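# Swap the empty sealant cartridge in the gun for a new one

## Task

Remove the spent cartridge from the sealant gun and set it down so it sits still on the table. Next, fit the fresh cartridge into the gun so that its front end sits almost fully inside the cup of the front ring, with the nozzle poking out through that ring. The plunger rod is already pulled back and may stay that way. The loaded gun must end up lying on the table itself, not leaning on or resting on any other object. Finally, state that the job is finished.

## Robot and tools

Robot: two seven-joint arms, left_arm and right_arm, each ending in a parallel gripper. The left_arm fingers can fold. A part held in the outer quarter of the pads, near the tips, gets the normal squeeze. Held deeper toward the palm, the fingers may wrap and pull the part in: narrow parts can slip loose, wide ones get squeezed harder than asked. Pressing a fingertip into a surface folds it easily, so a move can pass through with little sign and the next grip can miss. right_arm fingers are rigid.

Frames: all positions, poses and offsets use the scene frame. Its origin is at table-top height, midway between the nominal arm bases; +x points out over the table, +z up, and left_arm is on the +y side (image sides do not match these names). Calibrated bases: left_arm (+0.059, +0.392, +0.013) m, right_arm (+0.053, -0.383, +0.013) m. On each gripper, fingers point along its own +z and close along its y. end_effector_position is the centre of the closed pads (66 mm long); fingertips extend about 33 mm past it at gaps up to 40 mm, only 9 mm when fully open.

execute_actions: argument actions is a list of actions; each action is a table of up to 15 rows, one per 1/30 s step (a shorter table repeats its final row to 15 steps). Every row has 20 numbers in [-1, 1], both arms always: left_arm dx, dy, dz, rx, ry, rz, then left_gripper position, force_limit, speed, activate; then the same ten for right_arm/right_gripper. dx..rz are an offset (not a pose) from that arm's Hand target at the start of the action, along scene axes; every row counts from that same start, and sending the same offset again moves further. Scale: 1.0 = 0.6 m or 180 degrees; rx, ry, rz form one rotation vector, turning about the Hand target position. Six zeros asks nothing new of an arm. Gripper position: +1 fully open (140 mm), about -0.8 pads touch, -1 closes until blocked. force_limit -1..+1 sets squeeze (about 14 N at -1, 40 N at 0, 58 N at +1 for slow closes on narrow parts); speed -1..+1 sets finger speed (about 30, 140, 250 mm/s); faster closes grip much harder. Both start at +1. activate stays 0; send 1 once only if fault reads 7 or 13. Always resend the gripper numbers you want kept. Optional cameras: list of names, ["all"], or []; images come automatically only with an empty actions list.

move: target is one 20-number row or a list of up to 15 rows, same layout and scale; each row is an offset from the Hand target at the call start (not from the previous row). Straight paths, no obstacle avoidance; grippers lag and can overshoot when fast. speed: m/s, 0.002 to 2, default 0.25 (one number or one per target). blend: corner rounding in m for lists, 0 = stop at each. stop_force: 20 to 40 N, ends an arm's path when it feels that much push along its travel; aim a few cm past contact and go slowly; unreliable if the gripper is turning or the arm is outstretched; omit it when backing away from a contact; with it, all rows need identical finger numbers and blocking=false is refused. zero (only with stop_force): true re-zeroes the force reading first. blocking=false returns after 0.5 s while the move continues. The result adds a move: line: done, off_target, moving, held or fault, plus limits=paced (pose clipped) or limits=held.

wait: seconds 0 to 3600, no new commands. stop: brakes a running move. zoom_image: camera name plus region [x0, y0, x1, y1] in image pixels, at most 504 by 504. set_collision_behavior: contact_force_n 20, 40 or 85. clear_fault: arm left_arm or right_arm, only after a reported torque or force fault. finished_scene: scene = current scene number; irreversible.

Controller: each step the commanded pose is clipped to within 70 mm and 16 degrees of the measured one. Hand target in results is the last commanded pose after clipping; the gripper often rests a bit short, so send the remaining distance as a new offset. To stop pressing on something, command back past the gripper.

Results: end_effector_position (m) and end_effector_quat_wxyz; Hand target; object_status 0 moving, 1 blocked while opening, 2 blocked while closing (a grip), 3 reached target or pads met; position_measured in counts (3 open, 75 ≈ 100 mm, 139 ≈ 60 mm, 200 ≈ 20 mm, 230 pads touching); gripper fault 0 normal, 7 or 13 need activate. Also joint positions, velocities, torques, external torques, flange force along gripper axes (noisy, includes held weight), and Wrist depth grids of 7x7 cells in mm ('-' = no data). To grip harder while status reads 2, raise force_limit and nudge position between -1 and -0.98.

Faults: contact torque at joint limits (85 N m for waist, shoulder, upper arm roll, elbow; 11 N m for forearm roll and wrist joints), 85 N contact force, joint range overrun or overspeed all stop the arm until clear_fault. Hot motors (MOTOR HOT) can brake an arm for 30 to 60 s; avoid long stretched holds. Joint ranges: elbow -3.077 to -0.117, wrist pitch 0.440 to 4.622, others as listed.

Avoid: dropping parts or releasing them while moving, fast impacts, hard pushes, squeezing parts still resting on supports, any arm-to-arm contact or closing one gripper on the other, and anything leaving the table.

Cameras: cam_head_left, cam_head_right, cam_high, cam_low, cam_left_wrist, cam_right_wrist, all 896x504.

Each tool is called as name([rows], argument=value, ...), one row to a line, values as JSON.

## Session

execute_actions(actions=[])

Scene clock: 0.00 s.
left_arm: end_effector_position=(+0.6144, +0.4505, +0.2346) position_measured=3 object_status=3 fault=0 end_effector_quat_wxyz=(-0.063, +0.967, +0.012, -0.248) | right_arm: end_effector_position=(+0.5291, -0.0582, +0.3268) position_measured=3 object_status=3 fault=0 end_effector_quat_wxyz=(+0.380, +0.683, +0.623, +0.002)
Joint positions: left_arm=[0.047 0.568 0.037 -1.252 0.118 1.319 -1.558] | right_arm=[0.894 0.113 0.054 -1.852 -0.767 1.693 -1.867]
Joint velocities: within noise
Joint torques (N m): no reading
External joint torques (N m): no reading
Flange force (N): no reading
Wrist depth (mm): cam_left_wrist=[366 355 345 331 318 309 297 / 420 398 389 376 360 348 335 / 491 465 451 432 414 391 373 / 1926 126 523 495 474 136 403 / - 108 683 624 577 135 94 / - 913 803 666 645 654 94 / - 2201 - 621 571 - -] | cam_right_wrist=[305 340 387 462 537 2210 3088 / 336 384 440 511 - 2707 3886 / 373 421 464 - 3212 3706 5019 / 406 134 - 927 4015 134 - / - 113 - 983 5019 - 98 / - 669 839 4461 6340 - - / - 863 3764 6023 - - -]
Hand target: left_arm +0.6144, +0.4505, +0.2346; -0.063, +0.967, +0.012, -0.248 | right_arm +0.5291, -0.0582, +0.3268; +0.380, +0.683, +0.623, +0.002
Tool commands: left_gripper/position=+1.0 left_gripper/force_limit=+1.0 left_gripper/speed=+1.0 left_gripper/activate=+0.0 right_gripper/position=+1.0 right_gripper/force_limit=+1.0 right_gripper/speed=+1.0 right_gripper/activate=+0.0

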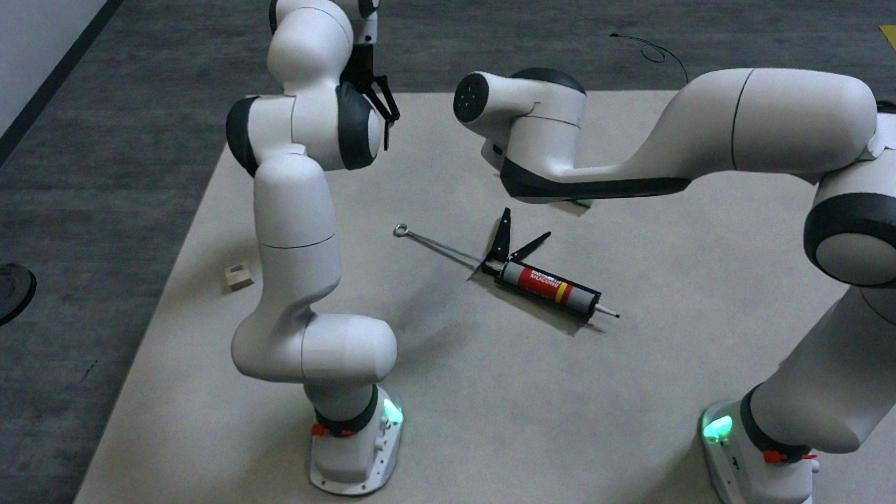

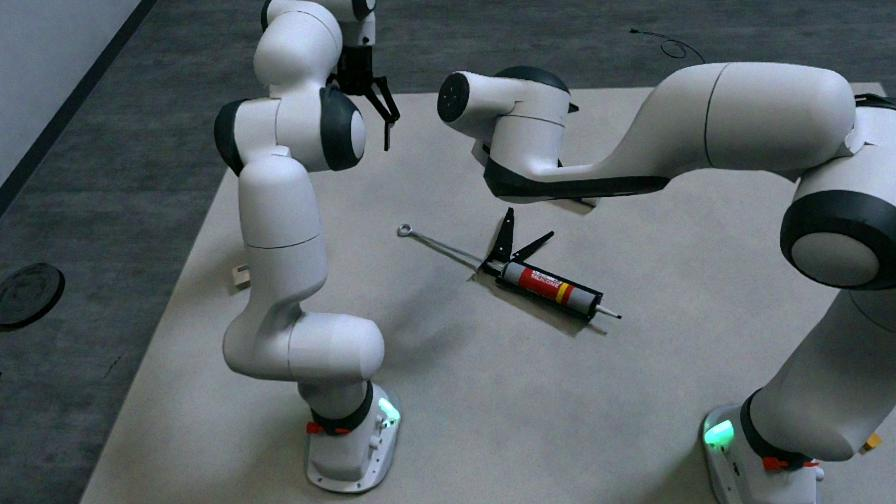

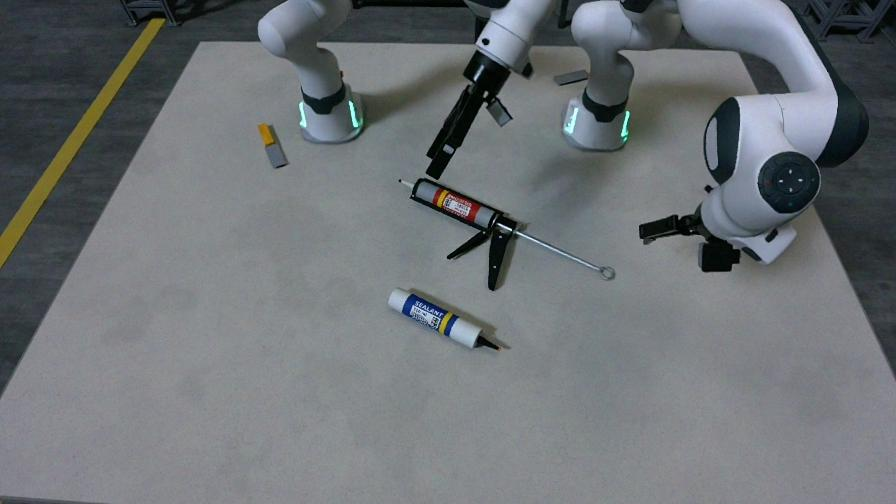

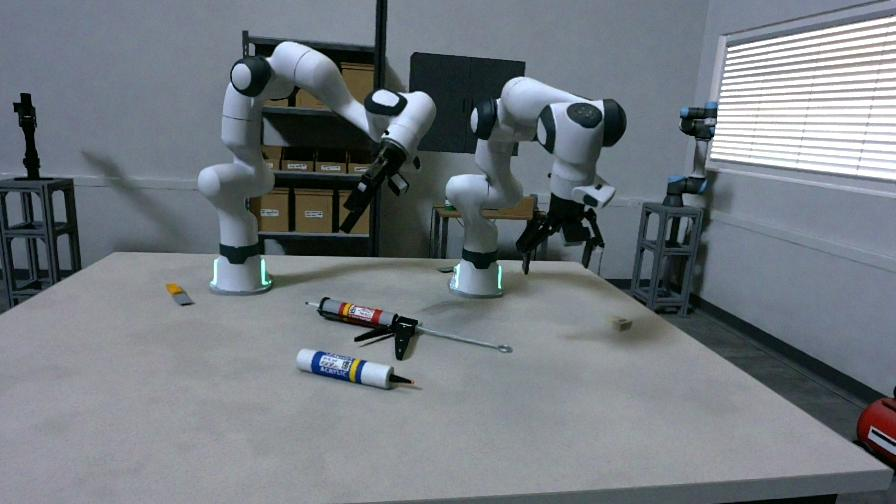

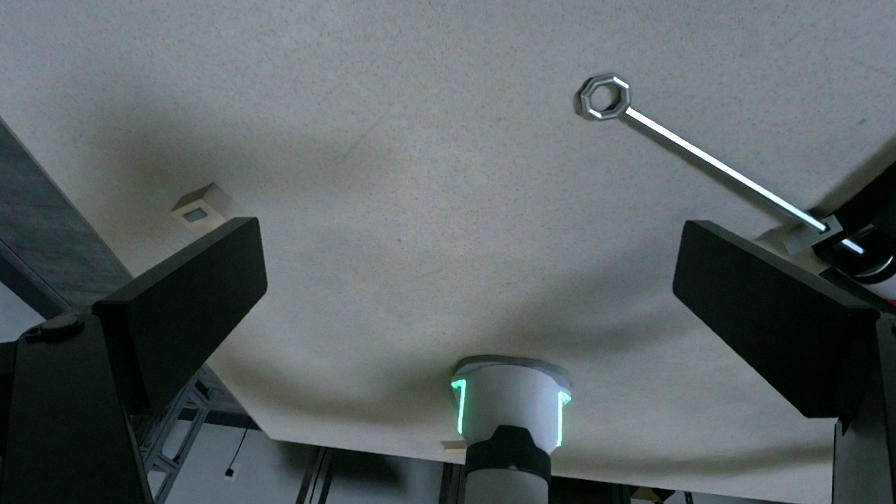

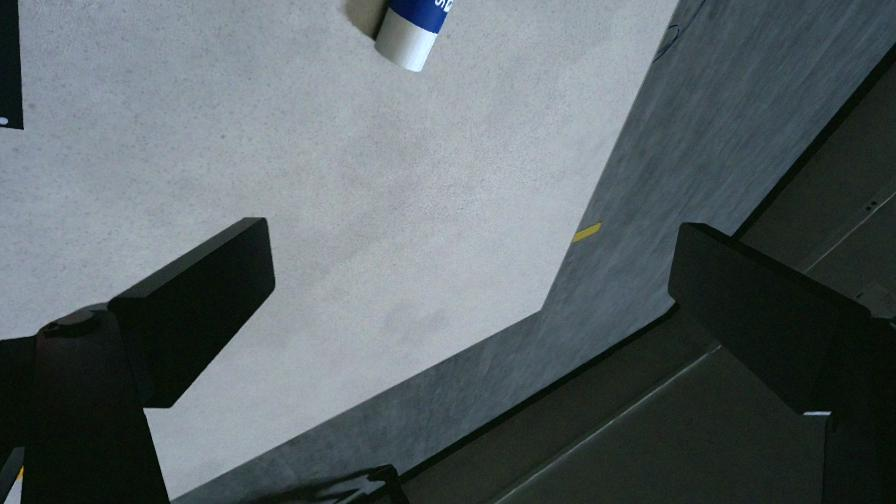

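zoom_image(camera="cam_high", region=[380, 160, 632, 302])

zoom_image(camera="cam_head_left", region=[384, 192, 636, 344])

zoom_image(camera="cam_low", region=[280, 280, 532, 422])

zoom_image(camera="cam_head_right", region=[384, 192, 636, 344])

Scaled by 2.000.

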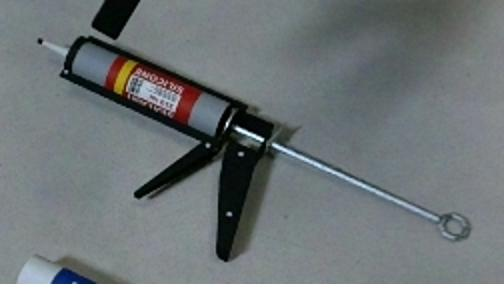

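Scaled by 2.000.

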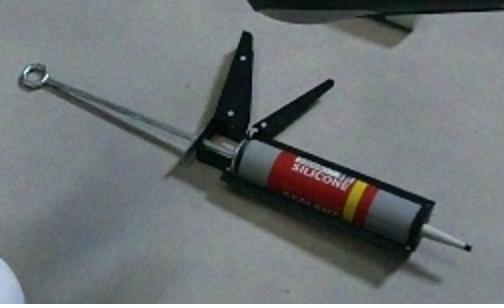

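Scaled by 2.000.

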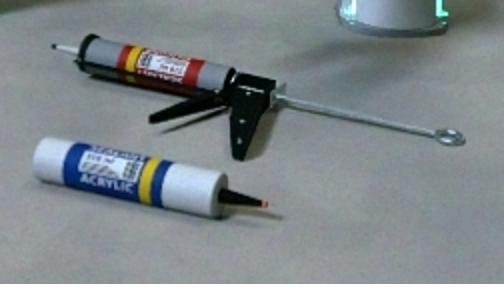

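Scaled by 2.000.

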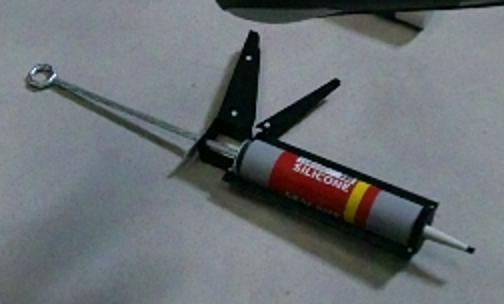

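move([
  [-0.304, -0.584, 0.0, 0.0505, -0.165, 0.332, 1, 1, 1, 0, 0.2, 0.0, 0.0, 0.2128, 0.1309, -0.1167, 1, 1, 1, 0],
], speed=0.3, cameras=["all"])

Scene clock: 57.43 s.
left_arm: end_effector_position=(+0.4326, +0.1004, +0.2341) position_measured=3 object_status=3 fault=0 end_effector_quat_wxyz=(+0.001, +0.857, +0.515, +0.000) | right_arm: end_effector_position=(+0.6502, -0.0584, +0.3276) position_measured=3 object_status=3 fault=0 end_effector_quat_wxyz=(+0.002, +0.856, +0.517, +0.002)
Joint positions: left_arm=[0.48 -0.432 -1.008 -2.295 -0.405 2.022 -3] | right_arm=[0.468 0.404 0.005 -1.272 -0.005 1.679 -2.157]
Joint velocities: left_arm=[0 0 0.001 0.001 -0.001 -0.003 -0.003] | right_arm=[within noise]
Joint torques (N m): left_arm=[0.44 -5.83 10.09 24.34 0.8 2.34 -0.25] | right_arm=[-0.71 -45.2 1.5 25.92 1.29 2.27 -0.43]
External joint torques (N m): left_arm=[0.41 -0.2 -0.2 1.93 -0.06 -0.18 -0.25] | right_arm=[-0.89 0.29 0.91 1.26 0.36 -0.36 -0.43]
Flange force (N): left_arm=[-1.7 6.7 -3.4] | right_arm=[7.6 6.7 -5.2]
Wrist depth (mm): cam_left_wrist=[331 334 335 335 335 338 324 / 348 350 353 345 326 355 323 / 369 367 370 353 370 373 336 / 389 126 387 354 394 136 355 / - 108 413 376 414 135 94 / - 432 437 399 441 455 94 / - 470 469 470 470 474 -] | cam_right_wrist=[426 422 419 - 429 420 418 / 444 426 437 440 440 441 436 / 193 429 471 464 473 474 465 / - 134 493 492 489 135 483 / - 113 - 528 527 134 - / - - 568 - 545 574 - / - - - - 607 582 -]
Hand target: left_arm +0.4320, +0.1001, +0.2346; +0.000, +0.855, +0.519, +0.000 | right_arm +0.6491, -0.0582, +0.3268; +0.000, +0.854, +0.520, +0.000
Off the commanded pose: left_arm 0.001 m, 1 deg | right_arm 0.001 m, 0 deg.
joint sent to its limit (left arm) — joint 7 (wrist roll), lower limit. The joint targets still meet the commanded pose.
move: done; limits=paced
cam_left_wrist: T_world_to_cam=[[0.88491, -0.46571, -0.00712, -0.32044], [-0.43671, -0.83492, 0.33497, 0.19779], [-0.16194, -0.2933, -0.9422, 0.46383]] pos_world=[0.44505, 0.15195, 0.36849]
cam_right_wrist: T_world_to_cam=[[0.88956, -0.45671, -0.00955, -0.58963], [-0.42551, -0.83604, 0.34637, 0.11768], [-0.16617, -0.30405, -0.93805, 0.54441]] pos_world=[0.66505, -0.00538, 0.46429]

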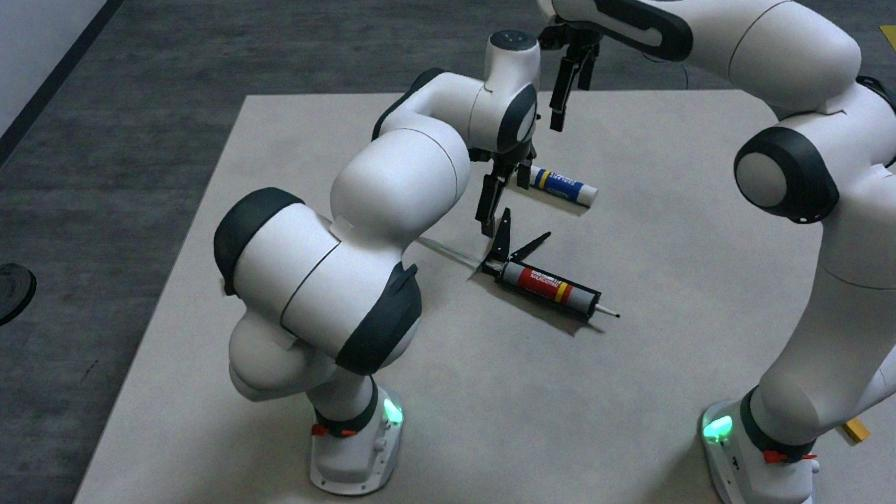

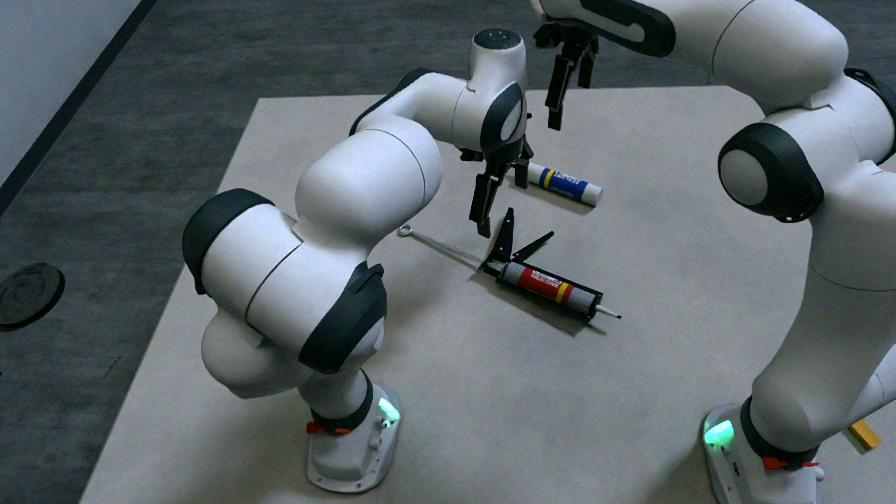

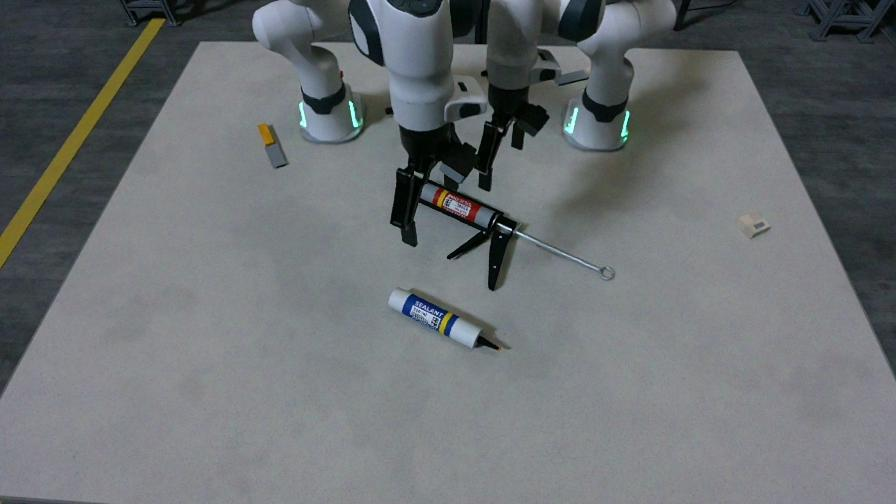

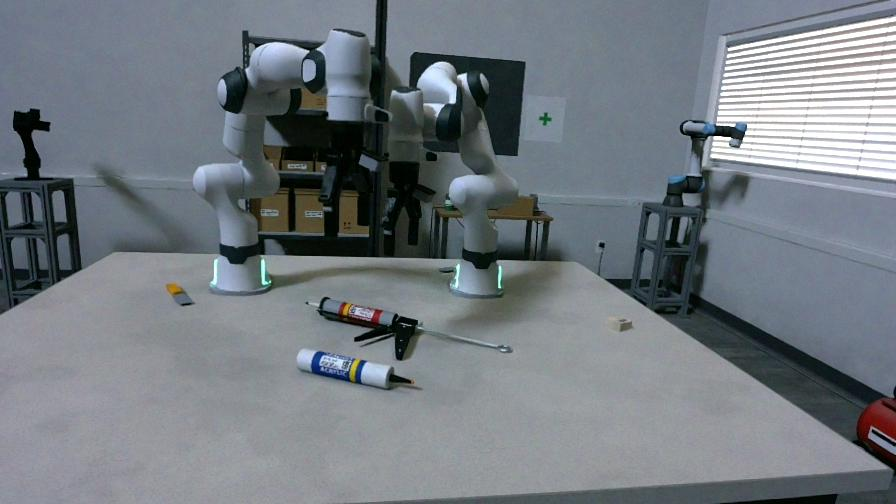

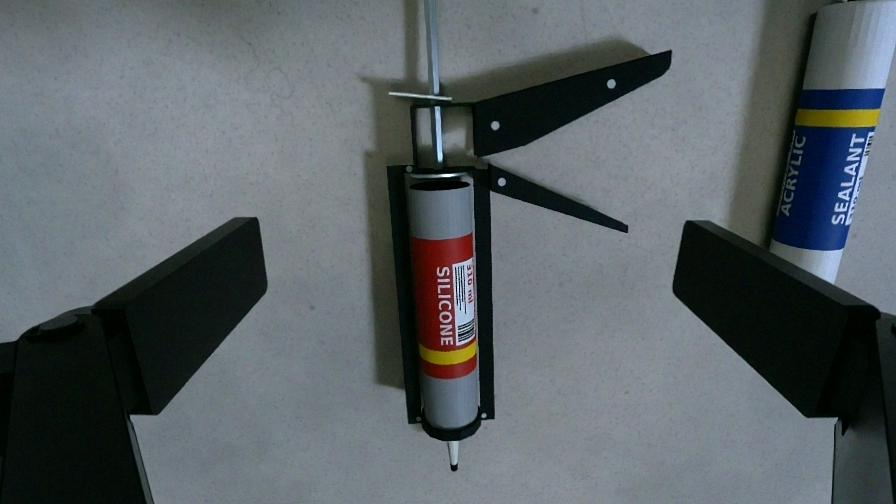

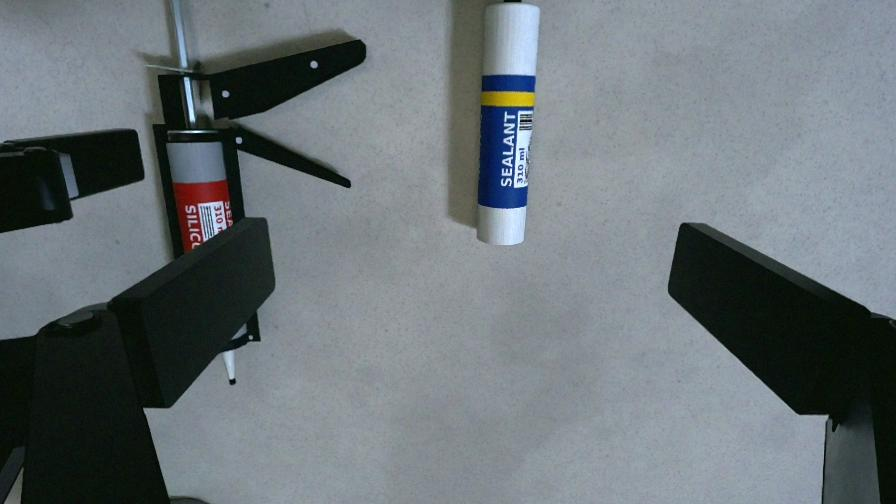

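zoom_image(camera="cam_left_wrist", region=[340, 60, 690, 260])

zoom_image(camera="cam_left_wrist", region=[340, 240, 690, 490])

zoom_image(camera="cam_head_left", region=[460, 190, 640, 340])

zoom_image(camera="cam_low", region=[290, 285, 440, 365])

Scaled by 1.440.

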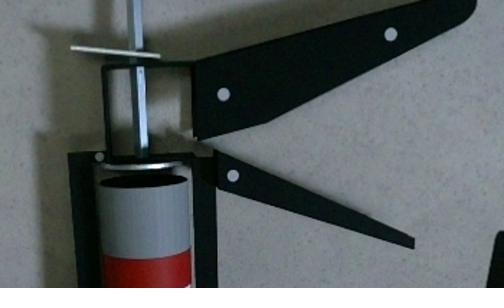

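Scaled by 1.440.

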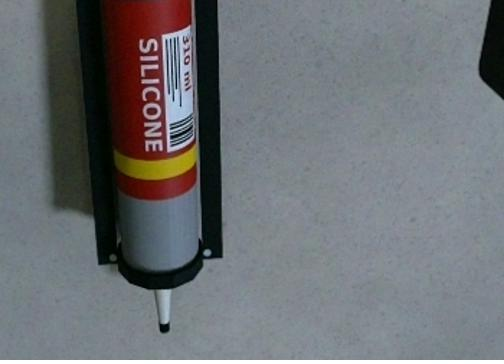

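Scaled by 2.800.

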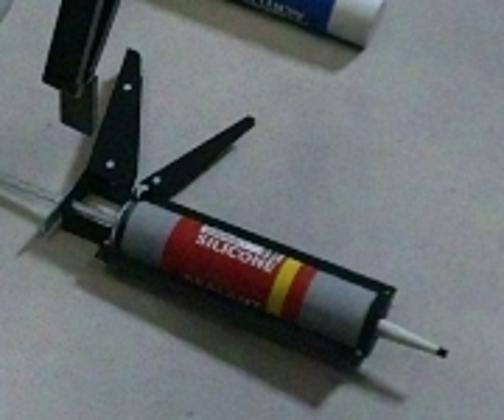

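Scaled by 3.360.

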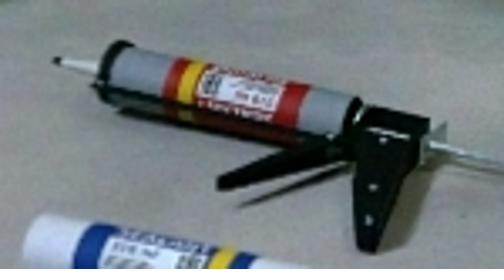

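zoom_image(camera="cam_low", region=[350, 295, 440, 365])

zoom_image(camera="cam_low", region=[300, 290, 370, 340])

zoom_image(camera="cam_head_right", region=[560, 260, 640, 340])

zoom_image(camera="cam_left_wrist", region=[370, 80, 520, 190])

zoom_image(camera="cam_left_wrist", region=[390, 370, 520, 480])

Scaled by 5.600.

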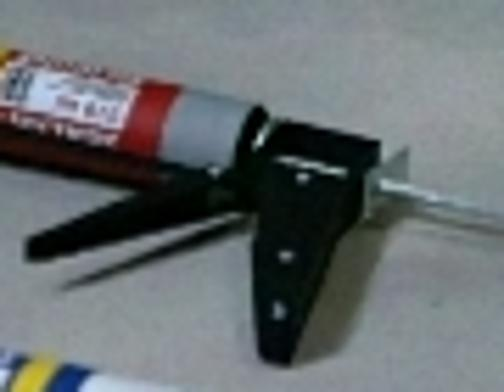

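Scaled by 7.200.

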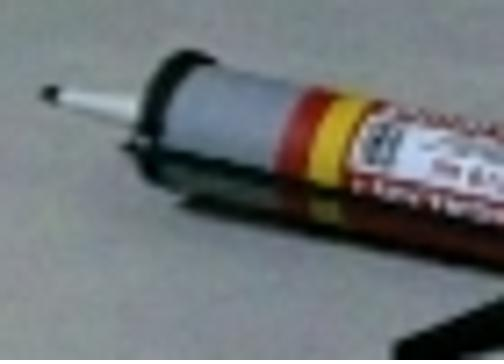

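Scaled by 6.300.

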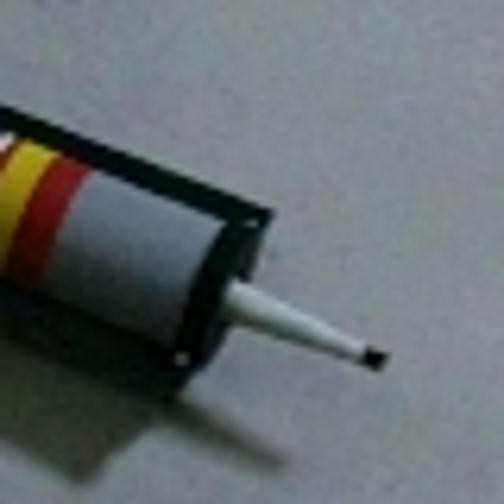

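Scaled by 3.360.

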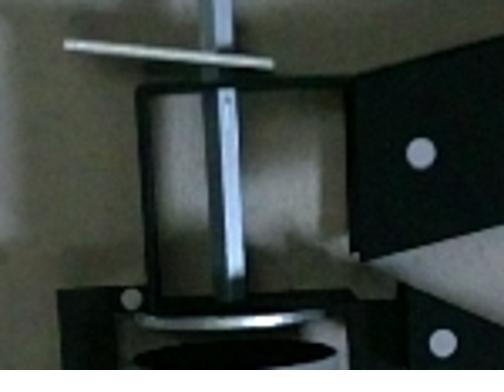

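Scaled by 3.877.

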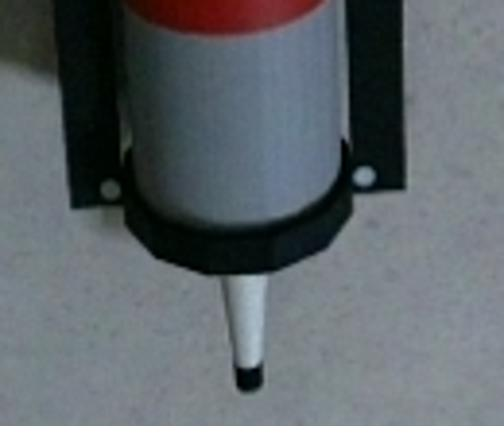

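move([
  [0.09, -0.008, 0.0, 0, 0, -0.2, 1, 1, 1, 0, -0.2, -0.27, -0.08, 0, 0, 0, 1, 1, 1, 0],
  [0.18, -0.017, -0.03, 0, 0, -0.405, 1, 1, 1, 0, -0.532, -0.0697, -0.178, 0, 0, 0, 1, 1, 1, 0],
], blend=0.03, speed=0.3, cameras=["cam_left_wrist", "cam_right_wrist"])

Scene clock: 164.33 s.
left_arm: end_effector_position=(+0.5399, +0.0900, +0.2170) position_measured=3 object_status=3 fault=0 end_effector_quat_wxyz=(-0.001, +0.996, -0.086, -0.001) | right_arm: end_effector_position=(+0.3293, -0.1010, +0.2194) position_measured=3 object_status=3 fault=0 end_effector_quat_wxyz=(+0.001, +0.852, +0.523, -0.003)
Joint positions: left_arm=[0.472 0.142 -1.021 -2.012 0.139 2.081 -2.058] | right_arm=[0.496 -0.464 0.258 -2.56 0.132 2.1 -1.984]
Joint velocities: left_arm=[0 -0.002 -0.001 -0.001 -0.001 0 0.006] | right_arm=[within noise]
Joint torques (N m): left_arm=[0.59 -21.46 -3.85 25.07 1.03 2.72 0.31] | right_arm=[-0.73 -16.28 -2.7 24.27 1.22 2.73 0.08]
External joint torques (N m): left_arm=[0.59 0.49 -0.01 0.98 0.23 0.1 0.31] | right_arm=[-0.77 -1.73 0.67 0.4 0.43 0.13 0.08]
Flange force (N): left_arm=[4.9 0.7 -0.8] | right_arm=[-3.7 -2.2 -2.0]
Wrist depth (mm): cam_left_wrist=[326 325 327 323 323 319 319 / 342 339 341 339 339 336 336 / 359 359 358 353 356 354 356 / 380 126 376 366 378 135 369 / - 108 404 386 355 355 94 / - 424 430 429 421 364 94 / - 456 451 451 452 453 -] | cam_right_wrist=[323 319 326 281 321 327 320 / 342 - 336 302 335 332 338 / 363 364 358 353 358 357 355 / 382 134 378 378 379 135 379 / - 113 406 - - - 98 / - 436 434 439 434 - - / - - 452 471 450 - -]
Hand target: left_arm +0.5400, +0.0899, +0.2166; +0.000, +0.996, -0.090, +0.000 | right_arm +0.3299, -0.1000, +0.2200; +0.000, +0.854, +0.520, +0.000
Off the commanded pose: left_arm 0.000 m, 1 deg | right_arm 0.001 m, 1 deg.
move: done
cam_left_wrist: T_world_to_cam=[[-0.16765, -0.9858, -0.00947, 0.19531], [-0.92922, 0.1548, 0.33554, 0.41838], [-0.32931, 0.06506, -0.94198, 0.52011]] pos_world=[0.59279, 0.09393, 0.3514]
cam_right_wrist: T_world_to_cam=[[0.89569, -0.44441, -0.01533, -0.32417], [-0.41101, -0.84054, 0.35293, -0.02367], [-0.16974, -0.30982, -0.93552, 0.3766]] pos_world=[0.34455, -0.04728, 0.35569]

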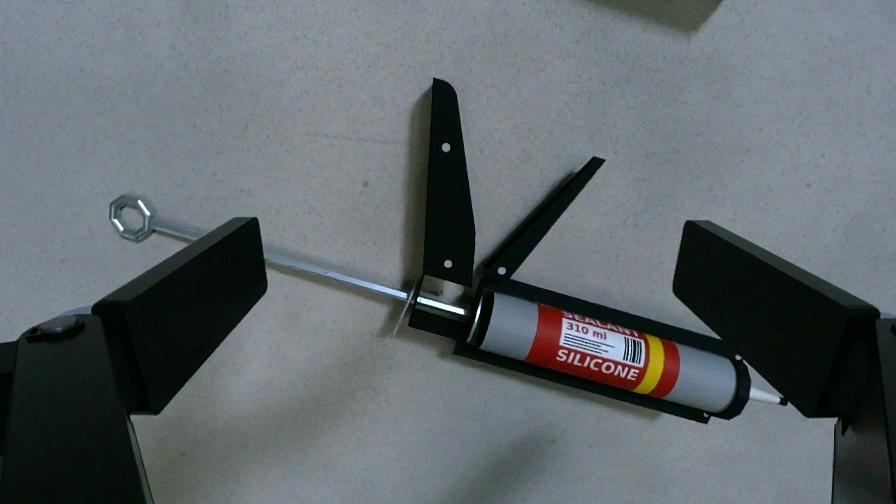

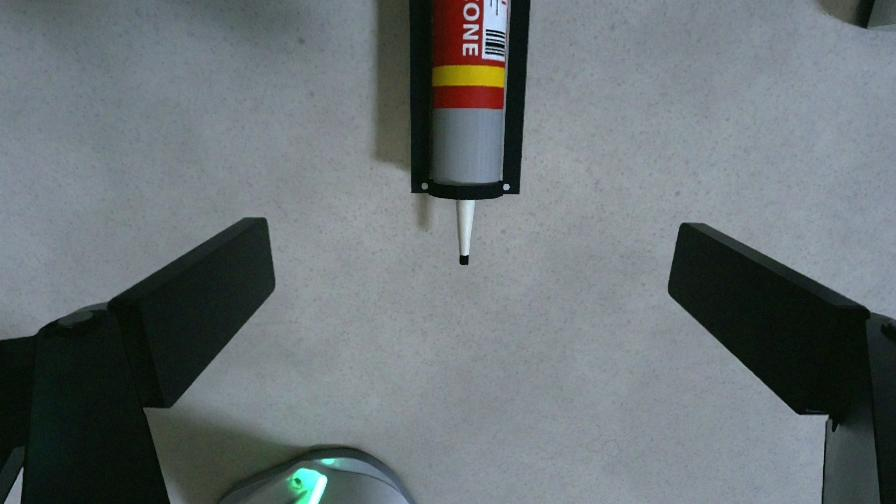

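zoom_image(camera="cam_left_wrist", region=[400, 240, 600, 390])

zoom_image(camera="cam_left_wrist", region=[600, 310, 800, 440])

zoom_image(camera="cam_right_wrist", region=[390, 80, 560, 220])

Scaled by 2.520.

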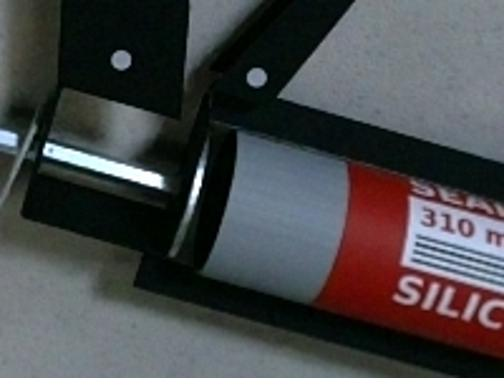

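Scaled by 2.520.

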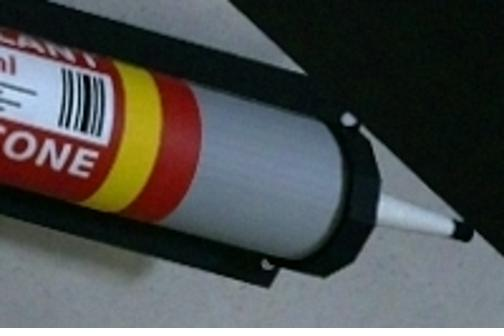

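Scaled by 2.965.

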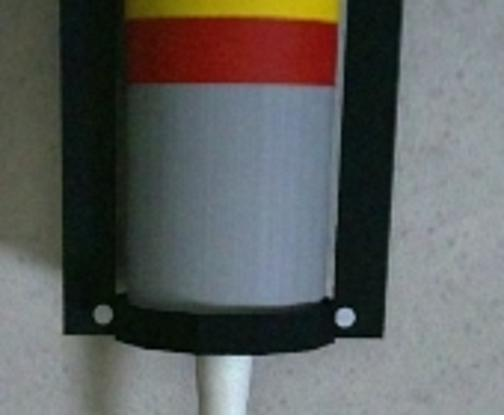

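move([
  [0.0967, 0.0083, -0.161, 0.0353, 0.2194, 0.0123, 0.1, 1, 1, 0, 0.0668, 0.1383, -0.1167, 0, 0, 0, 0.05, 0, 0, 0],
], speed=0.25, cameras=["cam_left_wrist", "cam_right_wrist", "cam_low"])

Scene clock: 269.60 s.
left_arm: end_effector_position=(+0.5982, +0.0956, +0.1197) position_measured=117 object_status=3 fault=0 end_effector_quat_wxyz=(-0.008, +0.951, -0.057, -0.304) | right_arm: end_effector_position=(+0.3687, -0.0181, +0.1499) position_measured=123 object_status=3 fault=0 end_effector_quat_wxyz=(+0.000, +0.853, +0.521, -0.002)
Joint positions: left_arm=[-0.175 1.234 -0.625 -0.503 0.316 1.091 -2.016] | right_arm=[0.466 -0.086 0.363 -2.392 0.043 2.307 -1.843]
Joint velocities: left_arm=[0 0 -0.001 -0.001 -0.001 -0.002 0.006] | right_arm=[within noise]
Joint torques (N m): left_arm=[-0.27 -57.75 -6.8 20.72 -0.12 0.65 0.32] | right_arm=[-0.28 -25.09 -0.37 23.76 0.4 2.75 0.13]
External joint torques (N m): left_arm=[-0.4 -0.48 0.44 1.78 -0.08 -0.15 0.34] | right_arm=[-0.29 -0.1 0.57 1.37 -0.27 0.14 0.14]
Flange force (N): left_arm=[0.0 0.0 0.0] | right_arm=[4.8 0.6 -0.9]
Wrist depth (mm): cam_left_wrist=[210 213 214 217 217 219 220 / 242 245 250 236 253 254 255 / 286 291 291 275 289 302 304 / 349 352 143 332 157 370 376 / - 87 107 438 137 90 - / - 71 600 - - 66 68 / - - - - - - 67] | cam_right_wrist=[261 260 261 238 255 251 256 / 275 275 270 231 270 271 270 / 292 292 285 241 283 285 284 / 310 306 128 251 151 303 302 / - - 107 - 279 88 314 / - - 348 334 - - - / - - - - 370 - -]
Hand target: left_arm +0.5980, +0.0948, +0.1200; -0.024, +0.937, -0.066, -0.342 | right_arm +0.3700, -0.0170, +0.1500; +0.000, +0.854, +0.520, +0.000
Off the commanded pose: left_arm 0.001 m, 5 deg | right_arm 0.002 m, 0 deg.
elbow stopped short (left arm): the move would have taken joint 4 (elbow) straighter than the controller allows.
move: off_target (left_arm)
cam_left_wrist: T_world_to_cam=[[-0.11522, -0.99328, 0.01054, 0.17663], [-0.56942, 0.07474, 0.81864, 0.2389], [-0.81393, 0.08832, -0.57421, 0.69088]] pos_world=[0.71872, 0.09657, 0.19928]
cam_right_wrist: T_world_to_cam=[[0.89386, -0.44803, -0.01712, -0.32284], [-0.4142, -0.83978, 0.35102, 0.08815], [-0.17164, -0.30667, -0.93621, 0.34476]] pos_world=[0.38426, 0.03511, 0.2863]
Images, in order (width x height): cam_low 896x504, cam_left_wrist 896x504, cam_right_wrist 896x504.

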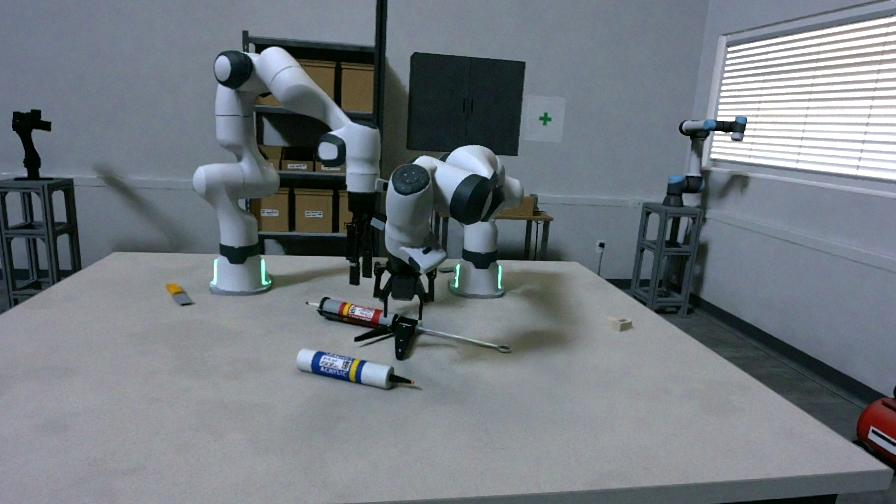

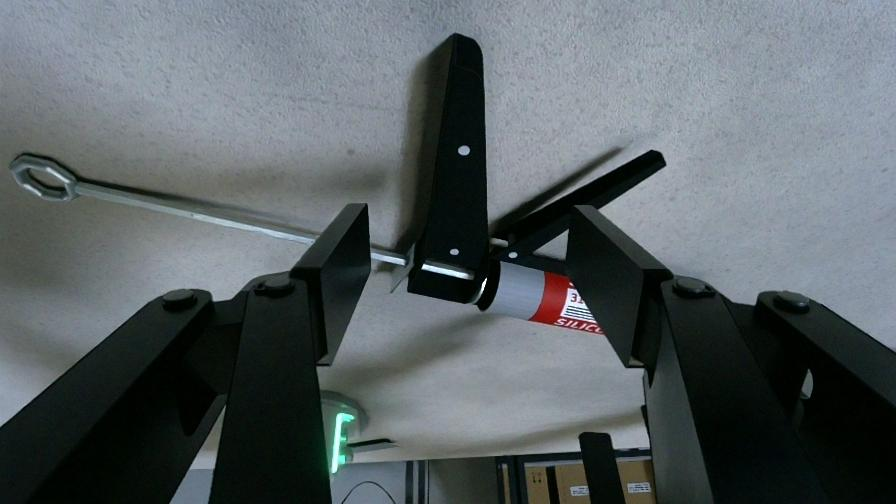

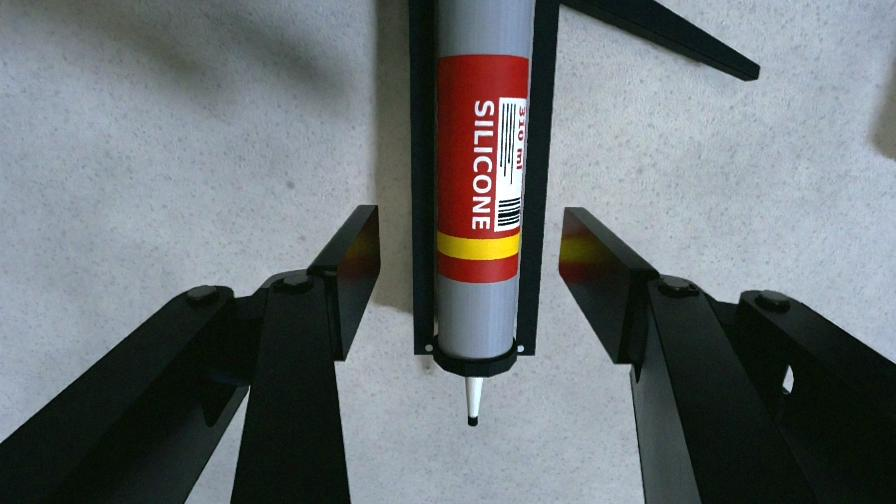

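zoom_image(camera="cam_left_wrist", region=[370, 120, 620, 340])

zoom_image(camera="cam_right_wrist", region=[390, 220, 570, 440])

Scaled by 2.016.

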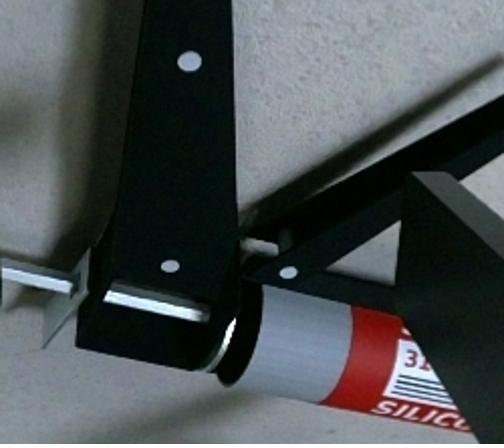

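Scaled by 2.291.

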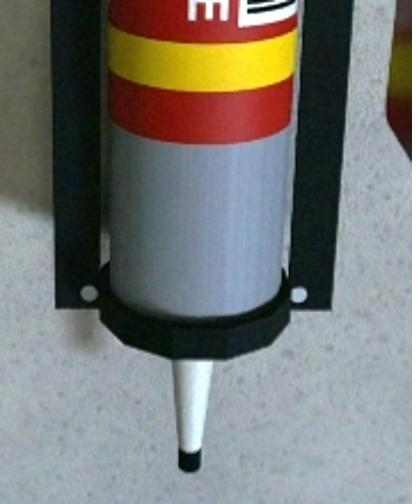

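move([
  [-0.1183, 0.0225, -0.1367, 0, 0, 0, -0.12, 0, 0, 0, 0, 0, 0, 0, 0, 0, 0.05, 0, 0, 0],
], speed=0.12, cameras=["cam_left_wrist", "cam_low", "cam_right_wrist"])

Scene clock: 310.50 s.
left_arm: end_effector_position=(+0.5230, +0.1088, +0.0406) position_measured=144 object_status=3 fault=0 end_effector_quat_wxyz=(-0.025, +0.935, -0.074, -0.347) | right_arm: end_effector_position=(+0.3687, -0.0181, +0.1499) position_measured=123 object_status=3 fault=0 end_effector_quat_wxyz=(+0.000, +0.854, +0.521, -0.002)
Joint positions: left_arm=[0.035 1.051 -0.673 -1.198 0.287 1.422 -2.073] | right_arm=[0.466 -0.086 0.363 -2.392 0.043 2.307 -1.842]
Joint velocities: left_arm=[0 -0.001 0.001 0 0.001 0.004 -0.003] | right_arm=[-0.001 0 0.002 -0.004 0 0 -0.001]
Joint torques (N m): left_arm=[0.65 -51.42 -12.85 19.23 0.41 2.35 -0.37] | right_arm=[-0.27 -25.12 -0.42 23.83 0.4 2.75 0.16]
External joint torques (N m): left_arm=[0.57 0.3 1.27 1.02 0.58 1.84 -0.36] | right_arm=[-0.24 -0.07 0.57 1.37 -0.27 0.13 0.16]
Flange force (N): left_arm=[4.1 0.5 1.4] | right_arm=[4.9 0.5 -0.8]
Wrist depth (mm): cam_left_wrist=[128 128 133 125 122 130 129 / 151 152 152 148 143 153 147 / 184 185 185 171 179 172 179 / 235 224 212 179 147 215 239 / 302 82 95 247 200 98 88 / - 69 66 528 536 - 70 / - - - 2241 2221 - -] | cam_right_wrist=[258 261 259 230 242 252 253 / 279 275 271 237 254 270 - / 288 290 286 244 287 285 286 / 311 307 128 257 151 302 300 / - - 88 320 117 88 312 / - - - 347 346 - - / - - - 369 371 - -]
Hand target: left_arm +0.5270, +0.1083, +0.0380; -0.024, +0.937, -0.066, -0.342 | right_arm +0.3700, -0.0170, +0.1500; +0.000, +0.854, +0.520, +0.000
Off the commanded pose: left_arm 0.005 m, 1 deg | right_arm 0.002 m, 0 deg.
move: off_target (left_arm)
cam_left_wrist: T_world_to_cam=[[-0.15749, -0.98751, -0.00349, 0.20385], [-0.49033, 0.07513, 0.86829, 0.21639], [-0.85719, 0.13846, -0.49604, 0.59711]] pos_world=[0.65004, 0.10237, 0.10902]
cam_right_wrist: T_world_to_cam=[[0.89345, -0.44885, -0.01702, -0.32268], [-0.415, -0.83938, 0.35102, 0.08845], [-0.17184, -0.30656, -0.93621, 0.34484]] pos_world=[0.38426, 0.03512, 0.2863]
Images, in order (width x height): cam_low 896x504, cam_left_wrist 896x504, cam_right_wrist 896x504.

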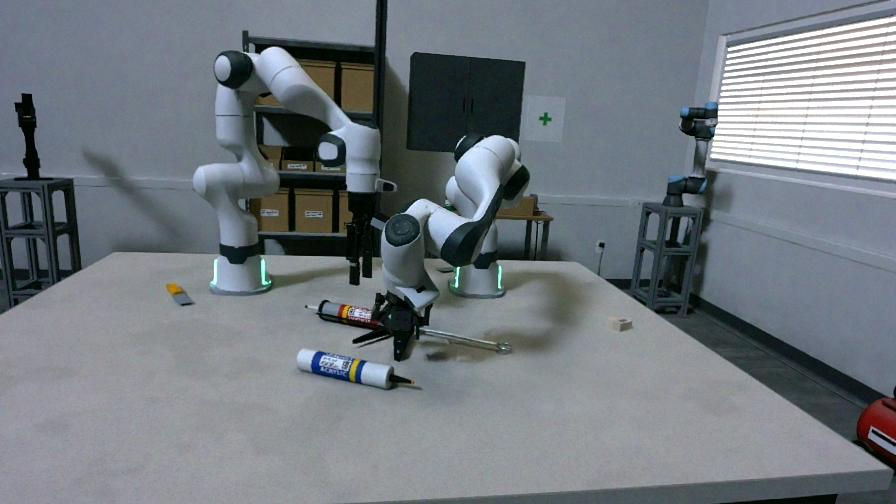

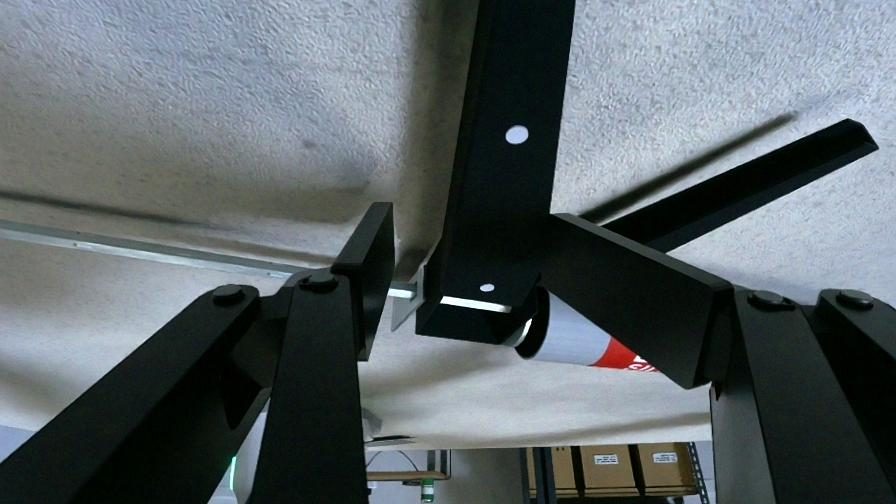

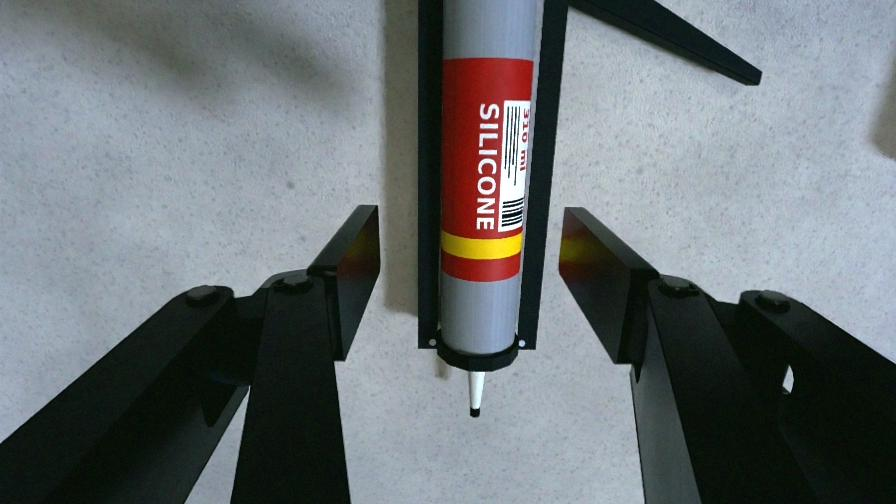

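zoom_image(camera="cam_left_wrist", region=[350, 120, 650, 340])

Scaled by 1.680.

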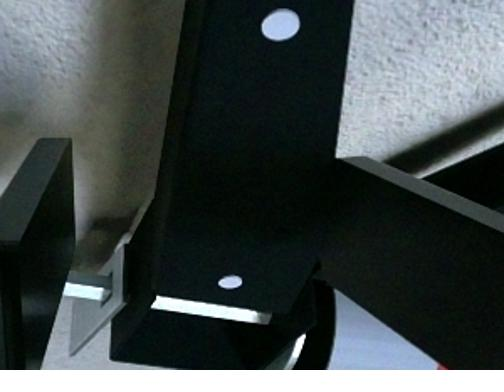

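move([
  [0.0318, -0.0045, 0.0383, 0, 0, 0, -0.12, 0, 0, 0, 0, 0, 0, 0, 0, 0, 0.05, 0, 0, 0],
  [0.0297, -0.0202, 0.0383, 0, 0, 0, -0.12, 0, 0, 0, 0, 0, 0, 0, 0, 0, 0.05, 0, 0, 0],
  [-0.0022, -0.0157, 0.0017, 0, 0, 0, -0.12, 0, 0, 0, 0, 0, 0, 0, 0, 0, 0.05, 0, 0, 0],
], speed=0.1, blend=0.004, cameras=["cam_left_wrist", "cam_right_wrist"])

Scene clock: 326.07 s.
left_arm: end_effector_position=(+0.5245, +0.0999, +0.0380) position_measured=144 object_status=3 fault=0 end_effector_quat_wxyz=(-0.024, +0.936, -0.070, -0.344) | right_arm: end_effector_position=(+0.3687, -0.0181, +0.1499) position_measured=123 object_status=3 fault=0 end_effector_quat_wxyz=(+0.000, +0.854, +0.521, -0.002)
Joint positions: left_arm=[0.014 1.061 -0.665 -1.178 0.281 1.427 -2.084] | right_arm=[0.466 -0.086 0.363 -2.392 0.043 2.307 -1.842]
Joint velocities: left_arm=[-0.001 0 0 0 0 0.005 -0.001] | right_arm=[within noise]
Joint torques (N m): left_arm=[0.28 -53.53 -13.86 19.32 -0.27 0.77 -0.26] | right_arm=[-0.28 -25.12 -0.47 23.79 0.38 2.75 0.18]
External joint torques (N m): left_arm=[0.29 -1.3 0.14 0.98 -0.11 0.24 -0.24] | right_arm=[-0.31 0 0.47 1.28 -0.29 0.11 0.18]
Flange force (N): left_arm=[0.0 0.2 -2.1] | right_arm=[4.9 0.6 -0.6]
Wrist depth (mm): cam_left_wrist=[126 126 127 100 127 127 127 / 148 149 150 118 150 149 149 / 180 181 181 138 174 168 174 / 218 211 207 167 148 232 233 / 295 82 95 234 147 88 278 / - 69 69 501 - 79 71 / - - - 913 - - 70] | cam_right_wrist=[261 261 261 233 255 252 255 / 276 - 273 238 266 271 269 / 291 290 292 251 283 286 285 / - 307 128 270 151 299 302 / - - 107 317 117 88 312 / - - - 347 - - - / - - 372 372 - - -]
Hand target: left_arm +0.5257, +0.0989, +0.0390; -0.024, +0.937, -0.066, -0.342 | right_arm +0.3700, -0.0170, +0.1500; +0.000, +0.854, +0.520, +0.000
Off the commanded pose: left_arm 0.002 m, 1 deg | right_arm 0.002 m, 0 deg.
move: done
cam_left_wrist: T_world_to_cam=[[-0.15057, -0.98858, -0.00634, 0.19191], [-0.49776, 0.07027, 0.86446, 0.22468], [-0.85414, 0.13332, -0.50266, 0.59751]] pos_world=[0.65109, 0.09427, 0.10733]
cam_right_wrist: T_world_to_cam=[[0.89345, -0.44885, -0.01702, -0.32268], [-0.415, -0.83938, 0.35102, 0.08845], [-0.17184, -0.30656, -0.93621, 0.34484]] pos_world=[0.38426, 0.03512, 0.2863]

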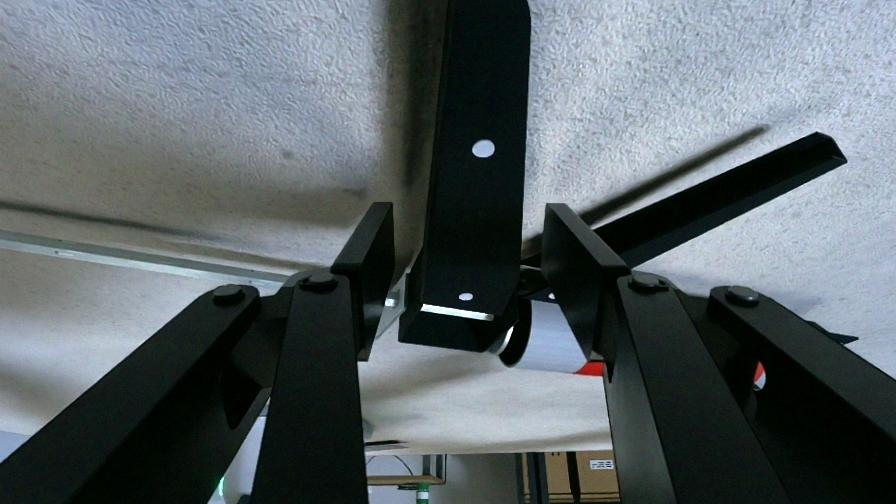

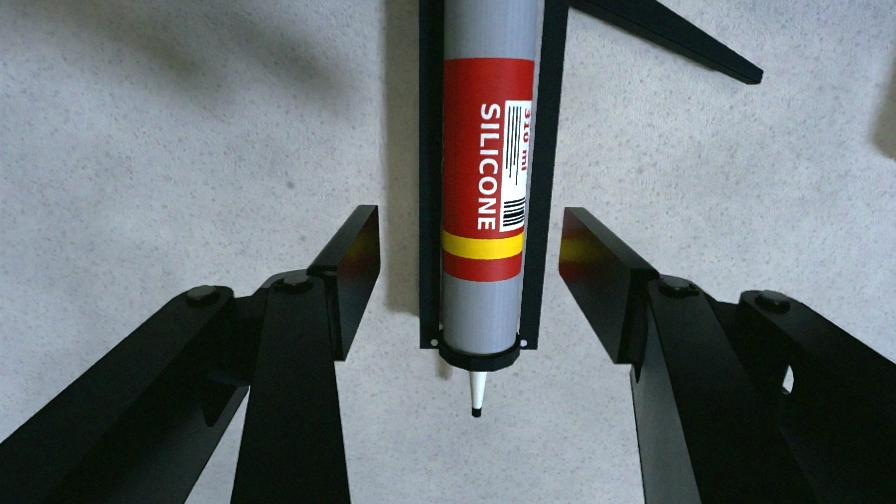

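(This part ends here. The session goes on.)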